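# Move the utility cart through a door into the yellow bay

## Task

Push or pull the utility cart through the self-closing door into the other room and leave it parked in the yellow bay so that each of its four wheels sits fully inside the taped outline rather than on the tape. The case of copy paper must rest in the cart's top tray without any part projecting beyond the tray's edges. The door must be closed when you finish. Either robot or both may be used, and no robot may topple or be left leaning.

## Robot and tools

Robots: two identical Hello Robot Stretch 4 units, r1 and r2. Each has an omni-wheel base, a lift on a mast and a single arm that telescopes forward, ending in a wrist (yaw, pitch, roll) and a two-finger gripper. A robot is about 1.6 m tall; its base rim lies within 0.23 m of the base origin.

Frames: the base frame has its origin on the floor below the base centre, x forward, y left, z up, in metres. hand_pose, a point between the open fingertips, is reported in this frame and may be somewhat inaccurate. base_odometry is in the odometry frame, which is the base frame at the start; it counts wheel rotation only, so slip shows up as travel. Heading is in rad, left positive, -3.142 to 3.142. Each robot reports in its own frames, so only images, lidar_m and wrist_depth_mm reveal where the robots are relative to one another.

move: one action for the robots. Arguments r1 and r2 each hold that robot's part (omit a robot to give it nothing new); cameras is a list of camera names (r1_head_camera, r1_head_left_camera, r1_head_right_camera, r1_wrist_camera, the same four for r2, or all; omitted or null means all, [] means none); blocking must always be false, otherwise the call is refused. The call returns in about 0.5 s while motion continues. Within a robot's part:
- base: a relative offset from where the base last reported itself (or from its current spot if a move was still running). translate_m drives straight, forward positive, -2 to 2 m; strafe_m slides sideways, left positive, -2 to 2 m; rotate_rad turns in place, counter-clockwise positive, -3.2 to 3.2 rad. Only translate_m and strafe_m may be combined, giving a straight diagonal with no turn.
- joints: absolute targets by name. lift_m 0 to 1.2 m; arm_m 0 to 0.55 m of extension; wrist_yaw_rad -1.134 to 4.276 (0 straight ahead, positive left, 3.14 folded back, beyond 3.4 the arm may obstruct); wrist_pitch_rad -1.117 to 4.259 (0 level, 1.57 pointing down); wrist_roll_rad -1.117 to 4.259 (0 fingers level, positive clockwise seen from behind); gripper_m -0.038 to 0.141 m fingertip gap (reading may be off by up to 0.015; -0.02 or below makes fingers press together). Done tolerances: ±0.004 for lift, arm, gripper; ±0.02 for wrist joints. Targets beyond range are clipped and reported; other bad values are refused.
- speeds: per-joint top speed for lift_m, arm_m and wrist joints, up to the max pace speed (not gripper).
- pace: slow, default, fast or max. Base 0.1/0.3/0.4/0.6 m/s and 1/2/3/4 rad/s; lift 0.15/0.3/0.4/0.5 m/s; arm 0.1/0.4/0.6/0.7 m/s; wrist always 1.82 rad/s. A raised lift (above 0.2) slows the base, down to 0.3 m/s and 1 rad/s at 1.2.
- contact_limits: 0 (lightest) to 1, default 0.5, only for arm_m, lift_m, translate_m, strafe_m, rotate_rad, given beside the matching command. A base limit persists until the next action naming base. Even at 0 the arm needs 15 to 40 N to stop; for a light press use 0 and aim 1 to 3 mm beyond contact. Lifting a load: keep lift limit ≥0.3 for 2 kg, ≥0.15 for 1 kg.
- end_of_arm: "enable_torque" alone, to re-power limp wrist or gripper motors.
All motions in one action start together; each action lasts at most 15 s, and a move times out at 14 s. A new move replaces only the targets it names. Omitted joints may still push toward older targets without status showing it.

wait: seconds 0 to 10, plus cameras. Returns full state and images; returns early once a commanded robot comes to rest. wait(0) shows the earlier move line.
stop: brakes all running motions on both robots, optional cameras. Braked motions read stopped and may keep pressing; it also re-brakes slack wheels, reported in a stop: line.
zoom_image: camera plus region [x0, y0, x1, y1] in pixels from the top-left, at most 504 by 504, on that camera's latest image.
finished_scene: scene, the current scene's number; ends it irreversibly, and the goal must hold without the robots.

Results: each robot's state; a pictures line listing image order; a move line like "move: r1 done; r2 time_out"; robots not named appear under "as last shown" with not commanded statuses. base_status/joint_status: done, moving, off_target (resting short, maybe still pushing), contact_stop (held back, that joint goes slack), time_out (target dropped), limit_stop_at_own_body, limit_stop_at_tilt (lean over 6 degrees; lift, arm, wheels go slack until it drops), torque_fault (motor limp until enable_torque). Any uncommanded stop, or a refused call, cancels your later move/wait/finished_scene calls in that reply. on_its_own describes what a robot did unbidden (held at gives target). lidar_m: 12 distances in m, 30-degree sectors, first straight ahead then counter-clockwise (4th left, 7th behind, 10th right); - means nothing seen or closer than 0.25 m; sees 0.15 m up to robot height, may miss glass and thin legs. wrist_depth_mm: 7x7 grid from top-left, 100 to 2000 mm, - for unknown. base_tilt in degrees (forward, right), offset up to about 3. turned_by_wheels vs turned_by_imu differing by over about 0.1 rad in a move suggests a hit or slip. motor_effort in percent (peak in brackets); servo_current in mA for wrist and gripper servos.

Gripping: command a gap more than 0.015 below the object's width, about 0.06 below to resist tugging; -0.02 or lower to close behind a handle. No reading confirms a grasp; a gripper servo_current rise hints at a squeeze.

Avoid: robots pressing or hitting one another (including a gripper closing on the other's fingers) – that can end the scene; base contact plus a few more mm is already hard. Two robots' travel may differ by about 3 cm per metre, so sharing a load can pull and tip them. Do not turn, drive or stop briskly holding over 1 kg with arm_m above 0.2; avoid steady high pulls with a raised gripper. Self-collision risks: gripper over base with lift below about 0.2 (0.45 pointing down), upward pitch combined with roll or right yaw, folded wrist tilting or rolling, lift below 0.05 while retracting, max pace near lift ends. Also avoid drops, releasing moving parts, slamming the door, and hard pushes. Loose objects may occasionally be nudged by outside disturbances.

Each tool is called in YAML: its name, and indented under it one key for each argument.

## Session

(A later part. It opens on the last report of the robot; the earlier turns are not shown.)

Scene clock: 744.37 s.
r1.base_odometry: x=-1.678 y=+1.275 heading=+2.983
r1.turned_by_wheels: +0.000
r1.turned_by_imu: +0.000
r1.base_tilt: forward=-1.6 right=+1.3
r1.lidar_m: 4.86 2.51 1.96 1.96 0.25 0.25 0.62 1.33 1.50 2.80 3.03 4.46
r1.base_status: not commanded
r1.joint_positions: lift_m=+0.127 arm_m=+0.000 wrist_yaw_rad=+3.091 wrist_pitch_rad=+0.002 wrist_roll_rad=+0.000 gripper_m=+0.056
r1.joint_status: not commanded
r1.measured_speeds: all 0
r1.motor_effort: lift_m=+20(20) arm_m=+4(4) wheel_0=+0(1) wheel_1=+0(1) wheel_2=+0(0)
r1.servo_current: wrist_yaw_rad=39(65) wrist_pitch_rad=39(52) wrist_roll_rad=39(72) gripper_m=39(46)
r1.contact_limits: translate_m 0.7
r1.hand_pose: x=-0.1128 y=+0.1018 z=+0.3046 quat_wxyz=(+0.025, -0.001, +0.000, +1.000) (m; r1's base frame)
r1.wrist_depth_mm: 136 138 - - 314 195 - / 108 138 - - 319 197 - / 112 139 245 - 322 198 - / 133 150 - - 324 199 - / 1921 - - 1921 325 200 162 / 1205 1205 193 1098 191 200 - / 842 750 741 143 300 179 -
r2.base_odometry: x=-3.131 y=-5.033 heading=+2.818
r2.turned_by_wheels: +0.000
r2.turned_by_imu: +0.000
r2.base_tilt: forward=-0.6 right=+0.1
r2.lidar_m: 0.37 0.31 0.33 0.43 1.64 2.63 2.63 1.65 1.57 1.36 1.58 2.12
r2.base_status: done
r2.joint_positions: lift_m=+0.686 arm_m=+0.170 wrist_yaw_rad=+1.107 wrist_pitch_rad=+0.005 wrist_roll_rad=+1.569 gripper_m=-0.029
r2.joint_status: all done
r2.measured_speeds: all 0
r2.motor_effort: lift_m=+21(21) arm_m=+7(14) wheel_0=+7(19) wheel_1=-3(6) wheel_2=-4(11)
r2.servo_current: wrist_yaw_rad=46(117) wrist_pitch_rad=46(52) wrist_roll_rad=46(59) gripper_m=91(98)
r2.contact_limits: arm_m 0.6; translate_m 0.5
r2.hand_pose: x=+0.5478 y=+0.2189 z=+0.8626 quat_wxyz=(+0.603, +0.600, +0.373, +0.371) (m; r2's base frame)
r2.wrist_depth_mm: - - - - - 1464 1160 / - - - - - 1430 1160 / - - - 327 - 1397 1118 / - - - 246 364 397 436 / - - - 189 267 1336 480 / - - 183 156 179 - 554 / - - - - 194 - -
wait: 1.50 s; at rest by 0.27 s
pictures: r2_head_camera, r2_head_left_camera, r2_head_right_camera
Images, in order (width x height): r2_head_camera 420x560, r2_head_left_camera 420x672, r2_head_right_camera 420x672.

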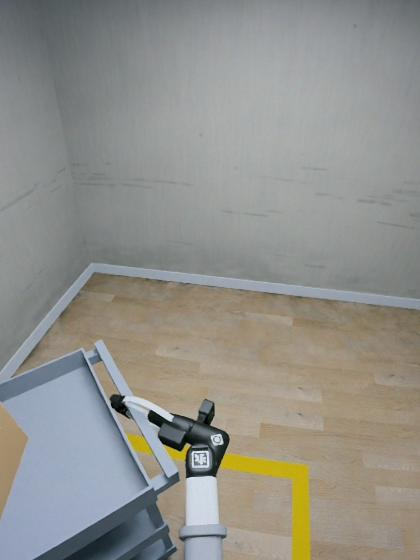

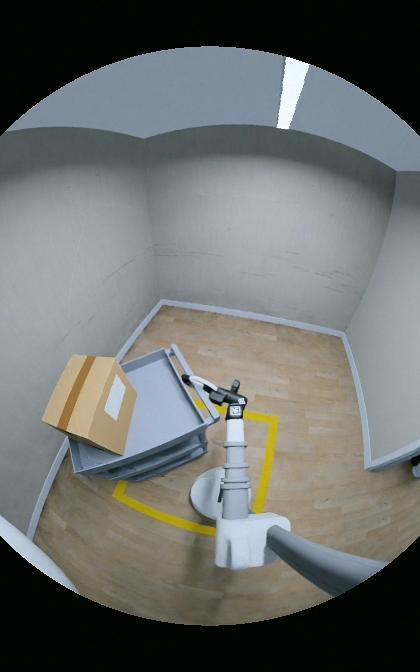

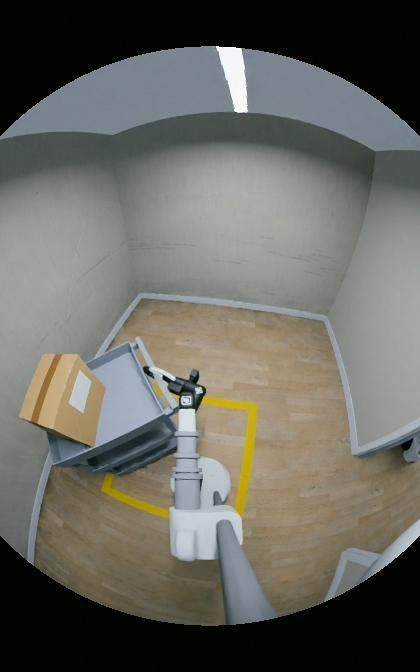

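move:
  r2: {"base":{"strafe_m":-0.48},"pace":"slow","contact_limits":{"strafe_m":0.5}}
  blocking: false
  cameras: []

wait:
  seconds: 7
  cameras: ["r2_head_camera","r2_head_right_camera","r2_head_left_camera"]

Scene clock: 750.43 s.
move: r2 moving
r1: as last shown
r1.lidar_m: 4.86 2.51 1.99 1.97 0.25 0.25 0.63 1.31 1.48 2.76 3.02 4.44
r1.motor_effort: lift_m=+20(20) arm_m=+4(4) wheel_0=+0(0) wheel_1=+0(0) wheel_2=+0(0)
r1.servo_current: wrist_yaw_rad=39(59) wrist_pitch_rad=39(46) wrist_roll_rad=46(59) gripper_m=39(46)
r1.contact_limits: translate_m 0.7
r1.wrist_depth_mm: 136 138 - - 315 195 - / 108 138 - - 319 197 - / 112 138 244 - 322 198 - / 133 150 - - 327 198 - / 1983 - - 1921 329 199 162 / 1182 1205 193 1078 191 200 - / 842 750 750 143 303 179 -
r2.base_odometry: x=-3.126 y=-5.019 heading=+2.819
r2.turned_by_wheels: +0.001
r2.turned_by_imu: +0.001
r2.base_tilt: forward=-0.7 right=+0.0
r2.lidar_m: 0.36 0.29 0.31 0.47 1.67 2.64 2.62 1.62 1.55 1.38 1.55 2.10
r2.base_status: strafe_m moving
r2.joint_positions: lift_m=+0.686 arm_m=+0.170 wrist_yaw_rad=+1.107 wrist_pitch_rad=+0.005 wrist_roll_rad=+1.569 gripper_m=-0.029
r2.joint_status: not commanded
r2.measured_speeds: translate_m=+0.001 strafe_m=-0.056 rotate_rad=-0.004 lift_m=+0.000 arm_m=+0.000 wrist_yaw_rad=+0.000 wrist_pitch_rad=+0.000 wrist_roll_rad=+0.000
r2.motor_effort: lift_m=+21(21) arm_m=+7(7) wheel_0=+15(20) wheel_1=-4(7) wheel_2=+0(3)
r2.servo_current: wrist_yaw_rad=46(65) wrist_pitch_rad=39(52) wrist_roll_rad=46(52) gripper_m=91(98)
r2.contact_limits: arm_m 0.6; strafe_m 0.5
r2.hand_pose: x=+0.5478 y=+0.2189 z=+0.8626 quat_wxyz=(+0.603, +0.600, +0.373, +0.371) (m; r2's base frame)
r2.wrist_depth_mm: - - - - - 1464 1118 / - - - - - 1430 1160 / - - - 320 - 1430 1138 / - - - 242 340 1366 459 / - - - 187 266 1308 496 / - - 183 156 177 - - / - - - - 194 - -
pictures: none
No camera images: "cameras" was empty.

Scene clock: 755.87 s.
earlier move: r2 done
r1.base_odometry: x=-1.678 y=+1.275 heading=+2.983
r1.turned_by_wheels: +0.000
r1.turned_by_imu: +0.000
r1.base_tilt: forward=-1.6 right=+1.3
r1.lidar_m: 4.86 2.49 1.99 1.97 0.25 0.28 0.64 1.31 1.53 2.79 3.00 4.44
r1.base_status: not commanded
r1.joint_positions: lift_m=+0.127 arm_m=+0.000 wrist_yaw_rad=+3.091 wrist_pitch_rad=+0.002 wrist_roll_rad=+0.000 gripper_m=+0.056
r1.joint_status: not commanded
r1.measured_speeds: all 0
r1.motor_effort: lift_m=+20(20) arm_m=+4(4) wheel_0=+0(1) wheel_1=+0(0) wheel_2=+0(0)
r1.servo_current: wrist_yaw_rad=46(78) wrist_pitch_rad=39(59) wrist_roll_rad=33(72) gripper_m=46(52)
r1.contact_limits: translate_m 0.7
r1.hand_pose: x=-0.1128 y=+0.1018 z=+0.3046 quat_wxyz=(+0.025, -0.001, +0.000, +1.000) (m; r1's base frame)
r1.wrist_depth_mm: 136 138 - 1921 314 195 - / 108 138 - 1863 319 198 - / 112 138 244 1921 322 197 - / 133 150 - 1921 327 199 - / - - - 1661 327 199 162 / 1205 1205 193 1118 190 200 - / 866 759 759 143 300 179 -
r2.base_odometry: x=-2.978 y=-4.578 heading=+2.818
r2.turned_by_wheels: -0.001
r2.turned_by_imu: +0.002
r2.base_tilt: forward=-0.6 right=+0.1
r2.lidar_m: 0.68 0.34 0.44 1.90 2.17 2.74 1.98 1.28 1.80 0.90 1.04 1.75
r2.base_status: done
r2.joint_positions: lift_m=+0.686 arm_m=+0.170 wrist_yaw_rad=+1.101 wrist_pitch_rad=+0.005 wrist_roll_rad=+1.569 gripper_m=-0.029
r2.joint_status: not commanded
r2.measured_speeds: all 0
r2.motor_effort: lift_m=+21(21) arm_m=+6(7) wheel_0=+4(20) wheel_1=-4(9) wheel_2=+0(3)
r2.servo_current: wrist_yaw_rad=39(65) wrist_pitch_rad=46(52) wrist_roll_rad=33(59) gripper_m=91(98)
r2.contact_limits: arm_m 0.6; strafe_m 0.5
r2.hand_pose: x=+0.5494 y=+0.2175 z=+0.8626 quat_wxyz=(+0.604, +0.601, +0.371, +0.369) (m; r2's base frame)
r2.wrist_depth_mm: - - - 282 - 1618 1138 / - - - 243 327 340 338 / - - - 220 286 1661 480 / - - - 201 263 1708 - / - - 580 186 242 820 - / - 452 186 169 178 - - / - 146 455 - 212 - -
wait: 5.43 of 7 s (r2 has come to rest)
pictures: r2_head_camera, r2_head_left_camera, r2_head_right_camera
Images, in order (width x height): r2_head_camera 420x560, r2_head_left_camera 420x672, r2_head_right_camera 420x672.

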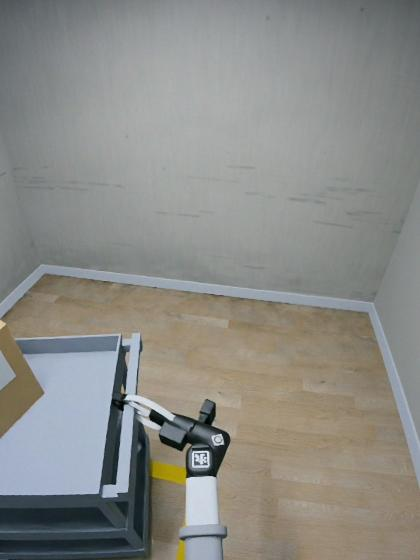

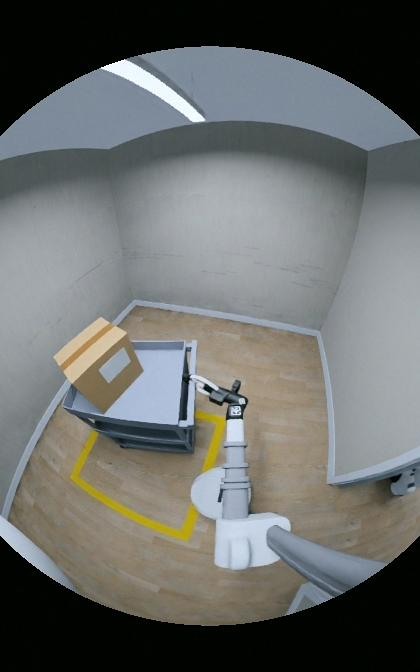

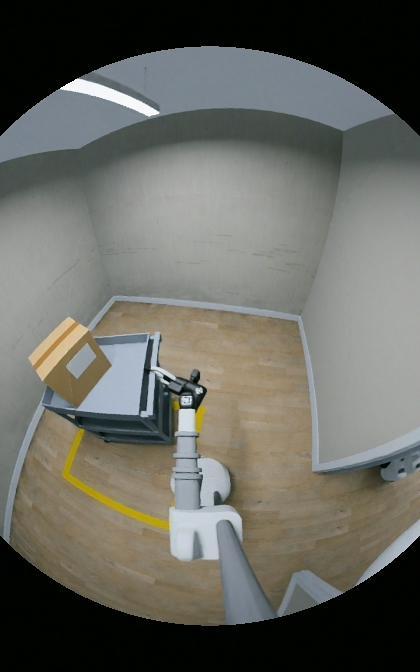

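zoom_image:
  camera: "r2_head_left_camera"
  region: [20, 300, 280, 560]

Scaled by 1.938 from the camera's 420x672 image, which has a finer 600x960 frame.

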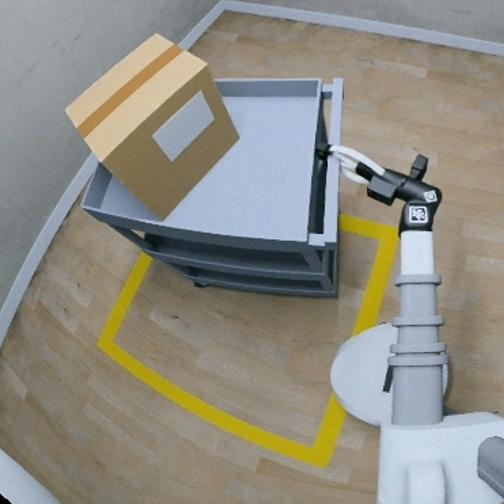

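move:
  r2: {"base":{"translate_m":-0.4,"strafe_m":0.1},"joints":{"wrist_yaw_rad":0.75},"speeds":{"wrist_yaw_rad":0.1},"pace":"slow","contact_limits":{"translate_m":0.5}}
  blocking: false
  cameras: []

wait:
  seconds: 7
  cameras: ["r2_head_camera","r2_head_left_camera"]

Scene clock: 781.97 s.
move: r2 moving
r1: as last shown
r1.lidar_m: 4.86 2.52 1.99 1.96 0.25 0.26 0.65 1.29 1.50 2.80 3.02 4.42
r1.servo_current: wrist_yaw_rad=59(59) wrist_pitch_rad=39(46) wrist_roll_rad=39(52) gripper_m=39(46)
r1.contact_limits: translate_m 0.7
r1.wrist_depth_mm: 135 137 - 1921 315 195 - / 108 138 - 1808 319 197 - / 112 139 245 1921 320 198 - / 134 150 - 1921 327 199 - / 1983 - - 1708 325 200 162 / 1160 1182 193 1098 191 200 - / 842 741 750 143 300 179 -
r2.base_odometry: x=-2.968 y=-4.585 heading=+2.818
r2.turned_by_wheels: +0.000
r2.turned_by_imu: +0.001
r2.base_tilt: forward=-0.6 right=+0.0
r2.lidar_m: 0.64 0.33 0.42 1.90 2.18 2.71 1.98 1.25 1.85 0.89 1.03 1.76
r2.base_status: translate_m moving; strafe_m moving
r2.joint_positions: lift_m=+0.686 arm_m=+0.170 wrist_yaw_rad=+1.060 wrist_pitch_rad=+0.005 wrist_roll_rad=+1.569 gripper_m=-0.029
r2.joint_status: wrist_yaw_rad moving
r2.measured_speeds: translate_m=-0.048 strafe_m=+0.011 rotate_rad=-0.001 lift_m=+0.000 arm_m=+0.000 wrist_yaw_rad=-0.121 wrist_pitch_rad=+0.000 wrist_roll_rad=+0.000
r2.motor_effort: lift_m=+21(21) arm_m=+6(6) wheel_0=-2(6) wheel_1=-7(7) wheel_2=+11(13)
r2.servo_current: wrist_yaw_rad=59(130) wrist_pitch_rad=39(46) wrist_roll_rad=39(52) gripper_m=85(98)
r2.contact_limits: arm_m 0.6; translate_m 0.5
r2.hand_pose: x=+0.5580 y=+0.2089 z=+0.8626 quat_wxyz=(+0.611, +0.609, +0.359, +0.356) (m; r2's base frame)
r2.wrist_depth_mm: - - - 282 - 1661 1138 / - - - 307 336 349 349 / - - - 223 291 1661 473 / - - - 203 265 1708 - / - - 621 183 245 778 - / - 452 186 169 178 - - / - 145 452 - 212 - -
pictures: none
No camera images: "cameras" was empty.

Scene clock: 786.83 s.
earlier move: r2 done
r1.base_odometry: x=-1.678 y=+1.275 heading=+2.983
r1.turned_by_wheels: +0.000
r1.turned_by_imu: +0.000
r1.base_tilt: forward=-1.6 right=+1.2
r1.lidar_m: 4.84 2.50 2.00 1.97 0.25 0.26 0.63 1.32 1.50 2.79 3.02 4.46
r1.base_status: not commanded
r1.joint_positions: lift_m=+0.127 arm_m=+0.000 wrist_yaw_rad=+3.091 wrist_pitch_rad=+0.002 wrist_roll_rad=+0.000 gripper_m=+0.056
r1.joint_status: not commanded
r1.measured_speeds: all 0
r1.motor_effort: lift_m=+20(20) arm_m=+4(4) wheel_0=+0(1) wheel_1=+1(1) wheel_2=+0(0)
r1.servo_current: wrist_yaw_rad=46(72) wrist_pitch_rad=39(59) wrist_roll_rad=46(72) gripper_m=39(52)
r1.contact_limits: translate_m 0.7
r1.hand_pose: x=-0.1128 y=+0.1018 z=+0.3046 quat_wxyz=(+0.025, -0.001, +0.000, +1.000) (m; r1's base frame)
r1.wrist_depth_mm: 136 138 - - 315 195 - / 108 138 - - 319 197 - / 112 139 246 - 324 198 - / 134 150 - - 325 200 - / 1921 - 1921 1921 325 200 162 / 1205 1205 193 1078 191 200 - / 842 750 759 143 301 179 -
r2.base_odometry: x=-2.631 y=-4.800 heading=+2.817
r2.turned_by_wheels: -0.001
r2.turned_by_imu: -0.003
r2.base_tilt: forward=-0.6 right=+0.1
r2.lidar_m: 0.62 0.45 0.96 1.86 2.15 2.33 2.01 1.10 1.05 1.15 1.07 1.76
r2.base_status: done
r2.joint_positions: lift_m=+0.686 arm_m=+0.170 wrist_yaw_rad=+0.746 wrist_pitch_rad=+0.005 wrist_roll_rad=+1.569 gripper_m=-0.029
r2.joint_status: all done
r2.measured_speeds: all 0
r2.motor_effort: lift_m=+21(21) arm_m=+5(6) wheel_0=-8(16) wheel_1=-6(9) wheel_2=+3(13)
r2.servo_current: wrist_yaw_rad=46(130) wrist_pitch_rad=39(52) wrist_roll_rad=52(59) gripper_m=85(98)
r2.contact_limits: arm_m 0.6; translate_m 0.5
r2.hand_pose: x=+0.6119 y=+0.1315 z=+0.8626 quat_wxyz=(+0.660, +0.657, +0.259, +0.256) (m; r2's base frame)
r2.wrist_depth_mm: - - - 276 290 304 303 / - - - 263 268 1661 1160 / - - - 192 256 1661 - / - - 627 185 245 809 - / - 469 473 177 236 831 - / - 484 186 169 178 - - / - - 508 - 220 - -
wait: 4.87 of 7 s (r2 has come to rest)
pictures: r2_head_camera, r2_head_left_camera
Images, in order (width x height): r2_head_camera 420x560, r2_head_left_camera 420x672.

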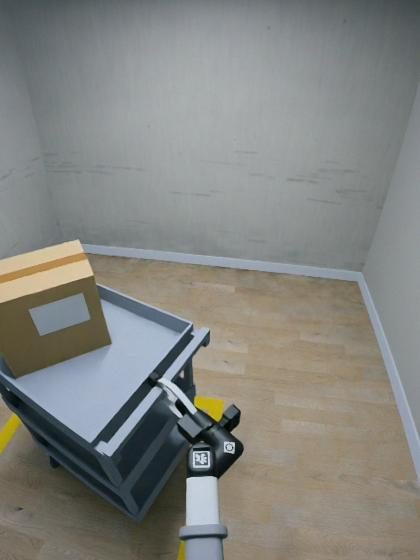

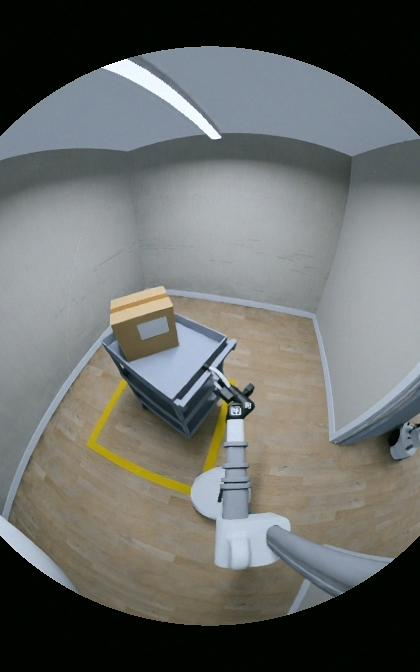

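move:
  r2: {"base":{"translate_m":-0.3,"strafe_m":0.38},"joints":{"wrist_yaw_rad":0.3},"speeds":{"wrist_yaw_rad":0.1},"pace":"slow","contact_limits":{"translate_m":0.5}}
  blocking: false
  cameras: []

wait:
  seconds: 7
  cameras: ["r2_head_camera","r2_head_left_camera"]

Scene clock: 795.00 s.
move: r2 moving
r1: as last shown
r1.base_tilt: forward=-1.6 right=+1.3
r1.lidar_m: 4.87 2.50 1.98 1.96 0.25 0.26 0.63 1.31 1.49 2.79 3.04 4.49
r1.motor_effort: lift_m=+20(20) arm_m=+4(4) wheel_0=+0(1) wheel_1=+0(0) wheel_2=+0(0)
r1.servo_current: wrist_yaw_rad=59(59) wrist_pitch_rad=52(52) wrist_roll_rad=65(65) gripper_m=46(46)
r1.contact_limits: translate_m 0.7
r1.wrist_depth_mm: 136 138 - - 317 196 - / 108 138 - - 319 197 - / 112 138 243 - 324 199 - / 133 150 - - 325 199 - / 1983 - 1983 1983 325 200 162 / 1205 1205 193 1078 190 200 - / 842 759 759 143 301 179 -
r2.base_odometry: x=-2.627 y=-4.812 heading=+2.817
r2.turned_by_wheels: +0.000
r2.turned_by_imu: +0.001
r2.base_tilt: forward=-0.7 right=+0.1
r2.lidar_m: 0.60 0.43 1.02 1.89 2.17 2.29 2.05 1.10 1.01 1.18 1.05 1.74
r2.base_status: translate_m moving; strafe_m moving
r2.joint_positions: lift_m=+0.686 arm_m=+0.170 wrist_yaw_rad=+0.707 wrist_pitch_rad=+0.005 wrist_roll_rad=+1.569 gripper_m=-0.029
r2.joint_status: wrist_yaw_rad moving
r2.measured_speeds: translate_m=-0.030 strafe_m=+0.038 rotate_rad=+0.000 lift_m=+0.000 arm_m=+0.000 wrist_yaw_rad=-0.104 wrist_pitch_rad=+0.000 wrist_roll_rad=+0.000
r2.motor_effort: lift_m=+21(21) arm_m=+6(6) wheel_0=-10(13) wheel_1=+2(4) wheel_2=+7(7)
r2.servo_current: wrist_yaw_rad=39(72) wrist_pitch_rad=39(46) wrist_roll_rad=52(52) gripper_m=91(98)
r2.contact_limits: arm_m 0.6; translate_m 0.5
r2.hand_pose: x=+0.6169 y=+0.1208 z=+0.8626 quat_wxyz=(+0.664, +0.662, +0.246, +0.243) (m; r2's base frame)
r2.wrist_depth_mm: - - - 273 293 304 301 / - - - 266 274 1618 1229 / - - - 195 263 1618 - / - - 676 186 247 820 - / - 504 466 178 236 820 - / - 477 186 169 179 - - / - - 500 - 219 - -
pictures: none
No camera images: "cameras" was empty.

Scene clock: 800.60 s.
earlier move: r2 done
r1.base_odometry: x=-1.678 y=+1.275 heading=+2.983
r1.turned_by_wheels: +0.000
r1.turned_by_imu: +0.000
r1.base_tilt: forward=-1.6 right=+1.3
r1.lidar_m: 4.84 2.52 1.96 1.97 0.25 0.26 0.65 1.31 1.49 2.81 3.02 4.46
r1.base_status: not commanded
r1.joint_positions: lift_m=+0.127 arm_m=+0.000 wrist_yaw_rad=+3.091 wrist_pitch_rad=+0.002 wrist_roll_rad=+0.000 gripper_m=+0.056
r1.joint_status: not commanded
r1.measured_speeds: all 0
r1.motor_effort: lift_m=+20(20) arm_m=+4(4) wheel_0=+0(1) wheel_1=+0(0) wheel_2=+0(0)
r1.servo_current: wrist_yaw_rad=52(72) wrist_pitch_rad=39(52) wrist_roll_rad=46(72) gripper_m=39(52)
r1.contact_limits: translate_m 0.7
r1.hand_pose: x=-0.1128 y=+0.1018 z=+0.3046 quat_wxyz=(+0.025, -0.001, +0.000, +1.000) (m; r1's base frame)
r1.wrist_depth_mm: 136 138 - - 315 195 - / 108 138 - - 319 198 - / 112 138 245 - 322 198 - / 134 150 - - 325 199 - / - - - 1983 325 200 162 / 1205 1205 194 1098 191 200 - / 854 750 750 143 300 179 -
r2.base_odometry: x=-2.468 y=-5.256 heading=+2.818
r2.turned_by_wheels: +0.000
r2.turned_by_imu: -0.001
r2.base_tilt: forward=-0.7 right=+0.0
r2.lidar_m: 0.51 0.56 1.59 1.59 1.85 1.94 1.95 1.46 1.19 2.11 1.53 0.66
r2.base_status: done
r2.joint_positions: lift_m=+0.686 arm_m=+0.170 wrist_yaw_rad=+0.300 wrist_pitch_rad=+0.005 wrist_roll_rad=+1.569 gripper_m=-0.029
r2.joint_status: all done
r2.measured_speeds: all 0
r2.motor_effort: lift_m=+21(21) arm_m=+5(6) wheel_0=-4(16) wheel_1=+4(6) wheel_2=+5(10)
r2.servo_current: wrist_yaw_rad=65(104) wrist_pitch_rad=39(52) wrist_roll_rad=39(59) gripper_m=85(98)
r2.contact_limits: arm_m 0.6; translate_m 0.5
r2.hand_pose: x=+0.6421 y=+0.0019 z=+0.8626 quat_wxyz=(+0.700, +0.698, +0.107, +0.104) (m; r2's base frame)
r2.wrist_depth_mm: - - - 173 234 1576 1160 / - - - 172 233 1661 - / - - 574 171 231 809 - / - 473 462 171 231 831 - / - - 500 170 231 831 - / - - 186 170 178 - - / - - - - - - -
wait: 5.60 of 7 s (r2 has come to rest)
pictures: r2_head_camera, r2_head_left_camera
Images, in order (width x height): r2_head_camera 420x560, r2_head_left_camera 420x672.

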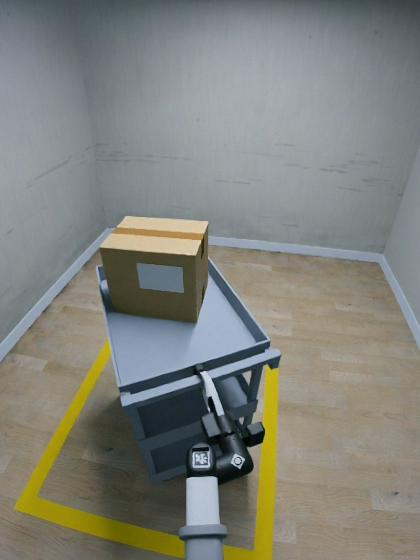

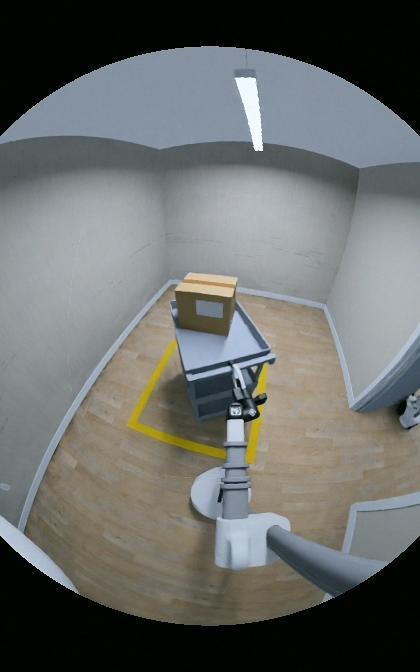

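move:
  r2: {"base":{"translate_m":-0.05,"strafe_m":0.18},"joints":{"wrist_yaw_rad":0.2},"speeds":{"wrist_yaw_rad":0.1},"pace":"slow","contact_limits":{"translate_m":0.5}}
  blocking: false
  cameras: []

wait:
  seconds: 7
  cameras: ["r2_head_camera","r2_head_left_camera","r2_head_right_camera"]

zoom_image:
  camera: "r2_head_left_camera"
  region: [110, 250, 310, 490]

zoom_image:
  camera: "r2_head_right_camera"
  region: [80, 250, 280, 490]

Scene clock: 836.43 s.
move: r2 moving
r1: as last shown
r1.lidar_m: 4.87 2.52 1.98 1.97 0.25 0.26 0.64 1.31 1.50 2.80 3.02 4.44
r1.servo_current: wrist_yaw_rad=39(52) wrist_pitch_rad=46(46) wrist_roll_rad=39(52) gripper_m=46(52)
r1.contact_limits: translate_m 0.7
r1.wrist_depth_mm: 136 138 - - 315 195 - / 108 138 - - 322 197 - / 112 138 245 - 322 198 - / 134 150 - - 325 199 - / 1983 - - 1983 327 200 162 / 1229 1205 194 1098 191 200 - / 854 759 759 143 301 178 -
r2.base_odometry: x=-2.469 y=-5.269 heading=+2.818
r2.turned_by_wheels: +0.000
r2.turned_by_imu: +0.001
r2.base_tilt: forward=-0.7 right=+0.1
r2.lidar_m: 0.54 0.52 1.55 1.57 1.81 1.94 1.93 1.44 1.21 2.11 1.53 0.66
r2.base_status: translate_m moving; strafe_m moving
r2.joint_positions: lift_m=+0.686 arm_m=+0.170 wrist_yaw_rad=+0.260 wrist_pitch_rad=+0.005 wrist_roll_rad=+1.569 gripper_m=-0.029
r2.joint_status: wrist_yaw_rad moving
r2.measured_speeds: translate_m=-0.014 strafe_m=+0.049 rotate_rad=+0.002 lift_m=+0.000 arm_m=+0.000 wrist_yaw_rad=-0.101 wrist_pitch_rad=+0.000 wrist_roll_rad=+0.000
r2.motor_effort: lift_m=+21(21) arm_m=+5(5) wheel_0=-8(12) wheel_1=+5(9) wheel_2=+7(8)
r2.servo_current: wrist_yaw_rad=26(78) wrist_pitch_rad=46(52) wrist_roll_rad=46(65) gripper_m=85(98)
r2.contact_limits: arm_m 0.6; translate_m 0.5
r2.hand_pose: x=+0.6420 y=-0.0105 z=+0.8626 quat_wxyz=(+0.702, +0.700, +0.093, +0.090) (m; r2's base frame)
r2.wrist_depth_mm: - - - 177 240 1618 1160 / - - - 236 236 1661 - / - - 603 174 235 820 - / - 492 466 173 233 831 - / - - 496 171 232 820 - / - - 187 170 179 - - / - - - - - - -
pictures: none
No camera images: "cameras" was empty.

Scene clock: 839.07 s.
earlier move: r2 done
r1.base_odometry: x=-1.678 y=+1.275 heading=+2.983
r1.turned_by_wheels: +0.000
r1.turned_by_imu: +0.000
r1.base_tilt: forward=-1.6 right=+1.3
r1.lidar_m: 4.88 2.51 2.00 1.96 0.25 0.26 0.65 1.33 1.49 2.80 3.03 4.44
r1.base_status: not commanded
r1.joint_positions: lift_m=+0.127 arm_m=+0.000 wrist_yaw_rad=+3.091 wrist_pitch_rad=+0.002 wrist_roll_rad=+0.000 gripper_m=+0.056
r1.joint_status: not commanded
r1.measured_speeds: all 0
r1.motor_effort: lift_m=+20(20) arm_m=+4(4) wheel_0=+0(1) wheel_1=+0(1) wheel_2=+0(0)
r1.servo_current: wrist_yaw_rad=52(72) wrist_pitch_rad=46(52) wrist_roll_rad=39(72) gripper_m=39(52)
r1.contact_limits: translate_m 0.7
r1.hand_pose: x=-0.1128 y=+0.1018 z=+0.3046 quat_wxyz=(+0.025, -0.001, +0.000, +1.000) (m; r1's base frame)
r1.wrist_depth_mm: 136 138 - - 315 195 - / 108 138 - - 319 198 - / 112 138 244 - 320 198 - / 134 150 - - 324 200 - / 1983 - - 1863 327 200 163 / 1229 1205 193 1078 191 200 - / 842 750 759 143 300 178 -
r2.base_odometry: x=-2.478 y=-5.442 heading=+2.818
r2.turned_by_wheels: +0.000
r2.turned_by_imu: +0.000
r2.base_tilt: forward=-0.6 right=+0.1
r2.lidar_m: 0.57 0.59 1.43 1.43 1.64 1.84 1.86 1.65 1.36 1.37 1.72 0.57
r2.base_status: done
r2.joint_positions: lift_m=+0.686 arm_m=+0.170 wrist_yaw_rad=+0.198 wrist_pitch_rad=+0.005 wrist_roll_rad=+1.569 gripper_m=-0.029
r2.joint_status: all done
r2.measured_speeds: all 0
r2.motor_effort: lift_m=+21(21) arm_m=+5(6) wheel_0=-5(13) wheel_1=+4(9) wheel_2=+4(8)
r2.servo_current: wrist_yaw_rad=46(78) wrist_pitch_rad=39(52) wrist_roll_rad=52(65) gripper_m=91(98)
r2.contact_limits: arm_m 0.6; translate_m 0.5
r2.hand_pose: x=+0.6408 y=-0.0289 z=+0.8626 quat_wxyz=(+0.704, +0.703, +0.072, +0.068) (m; r2's base frame)
r2.wrist_depth_mm: - - - 151 208 1537 - / - - 569 154 213 778 - / - 462 449 157 217 820 - / - - 480 161 222 820 - / - - 544 165 228 - - / - - 186 168 178 - - / - - - - - 1499 496
wait: 2.63 of 7 s (r2 has come to rest)
pictures: r2_head_camera, r2_head_left_camera, r2_head_right_camera
Images, in order (width x height): r2_head_camera 420x560, r2_head_left_camera 420x672, r2_head_right_camera 420x672.

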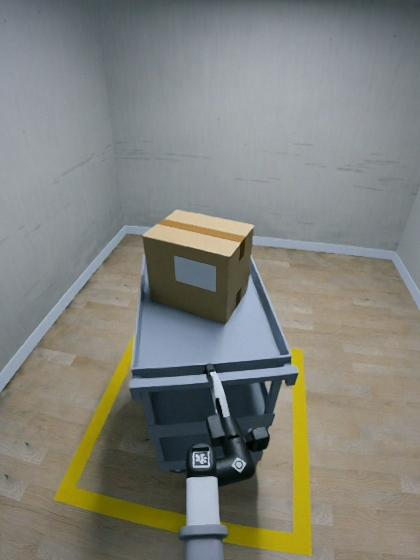

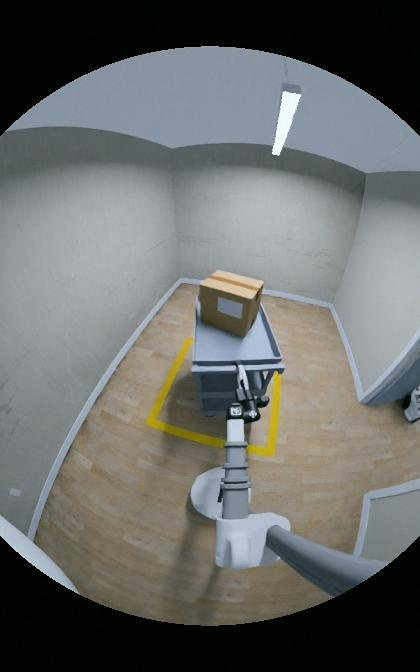

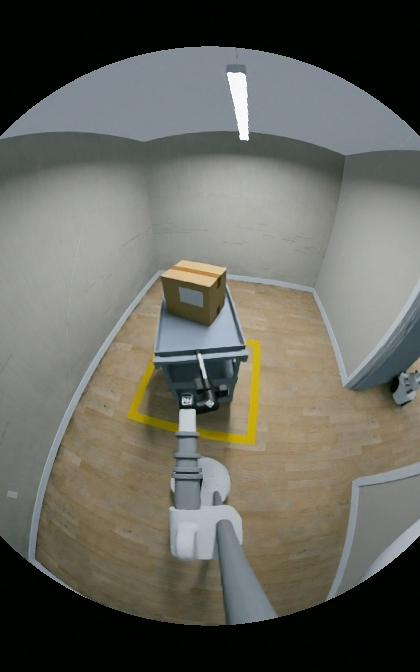

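Scaled by 2.100 from the camera's 420x672 image, which has a finer 600x960 frame.

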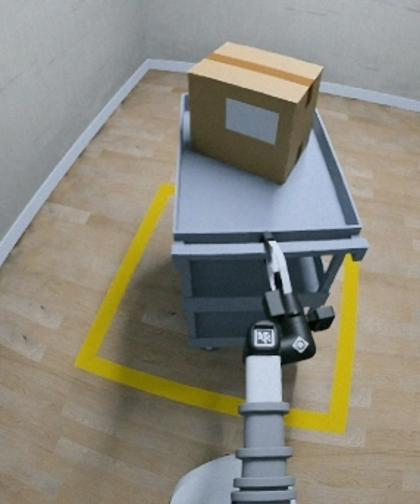

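Scaled by 2.100 from the camera's 420x672 image, which has a finer 600x960 frame.

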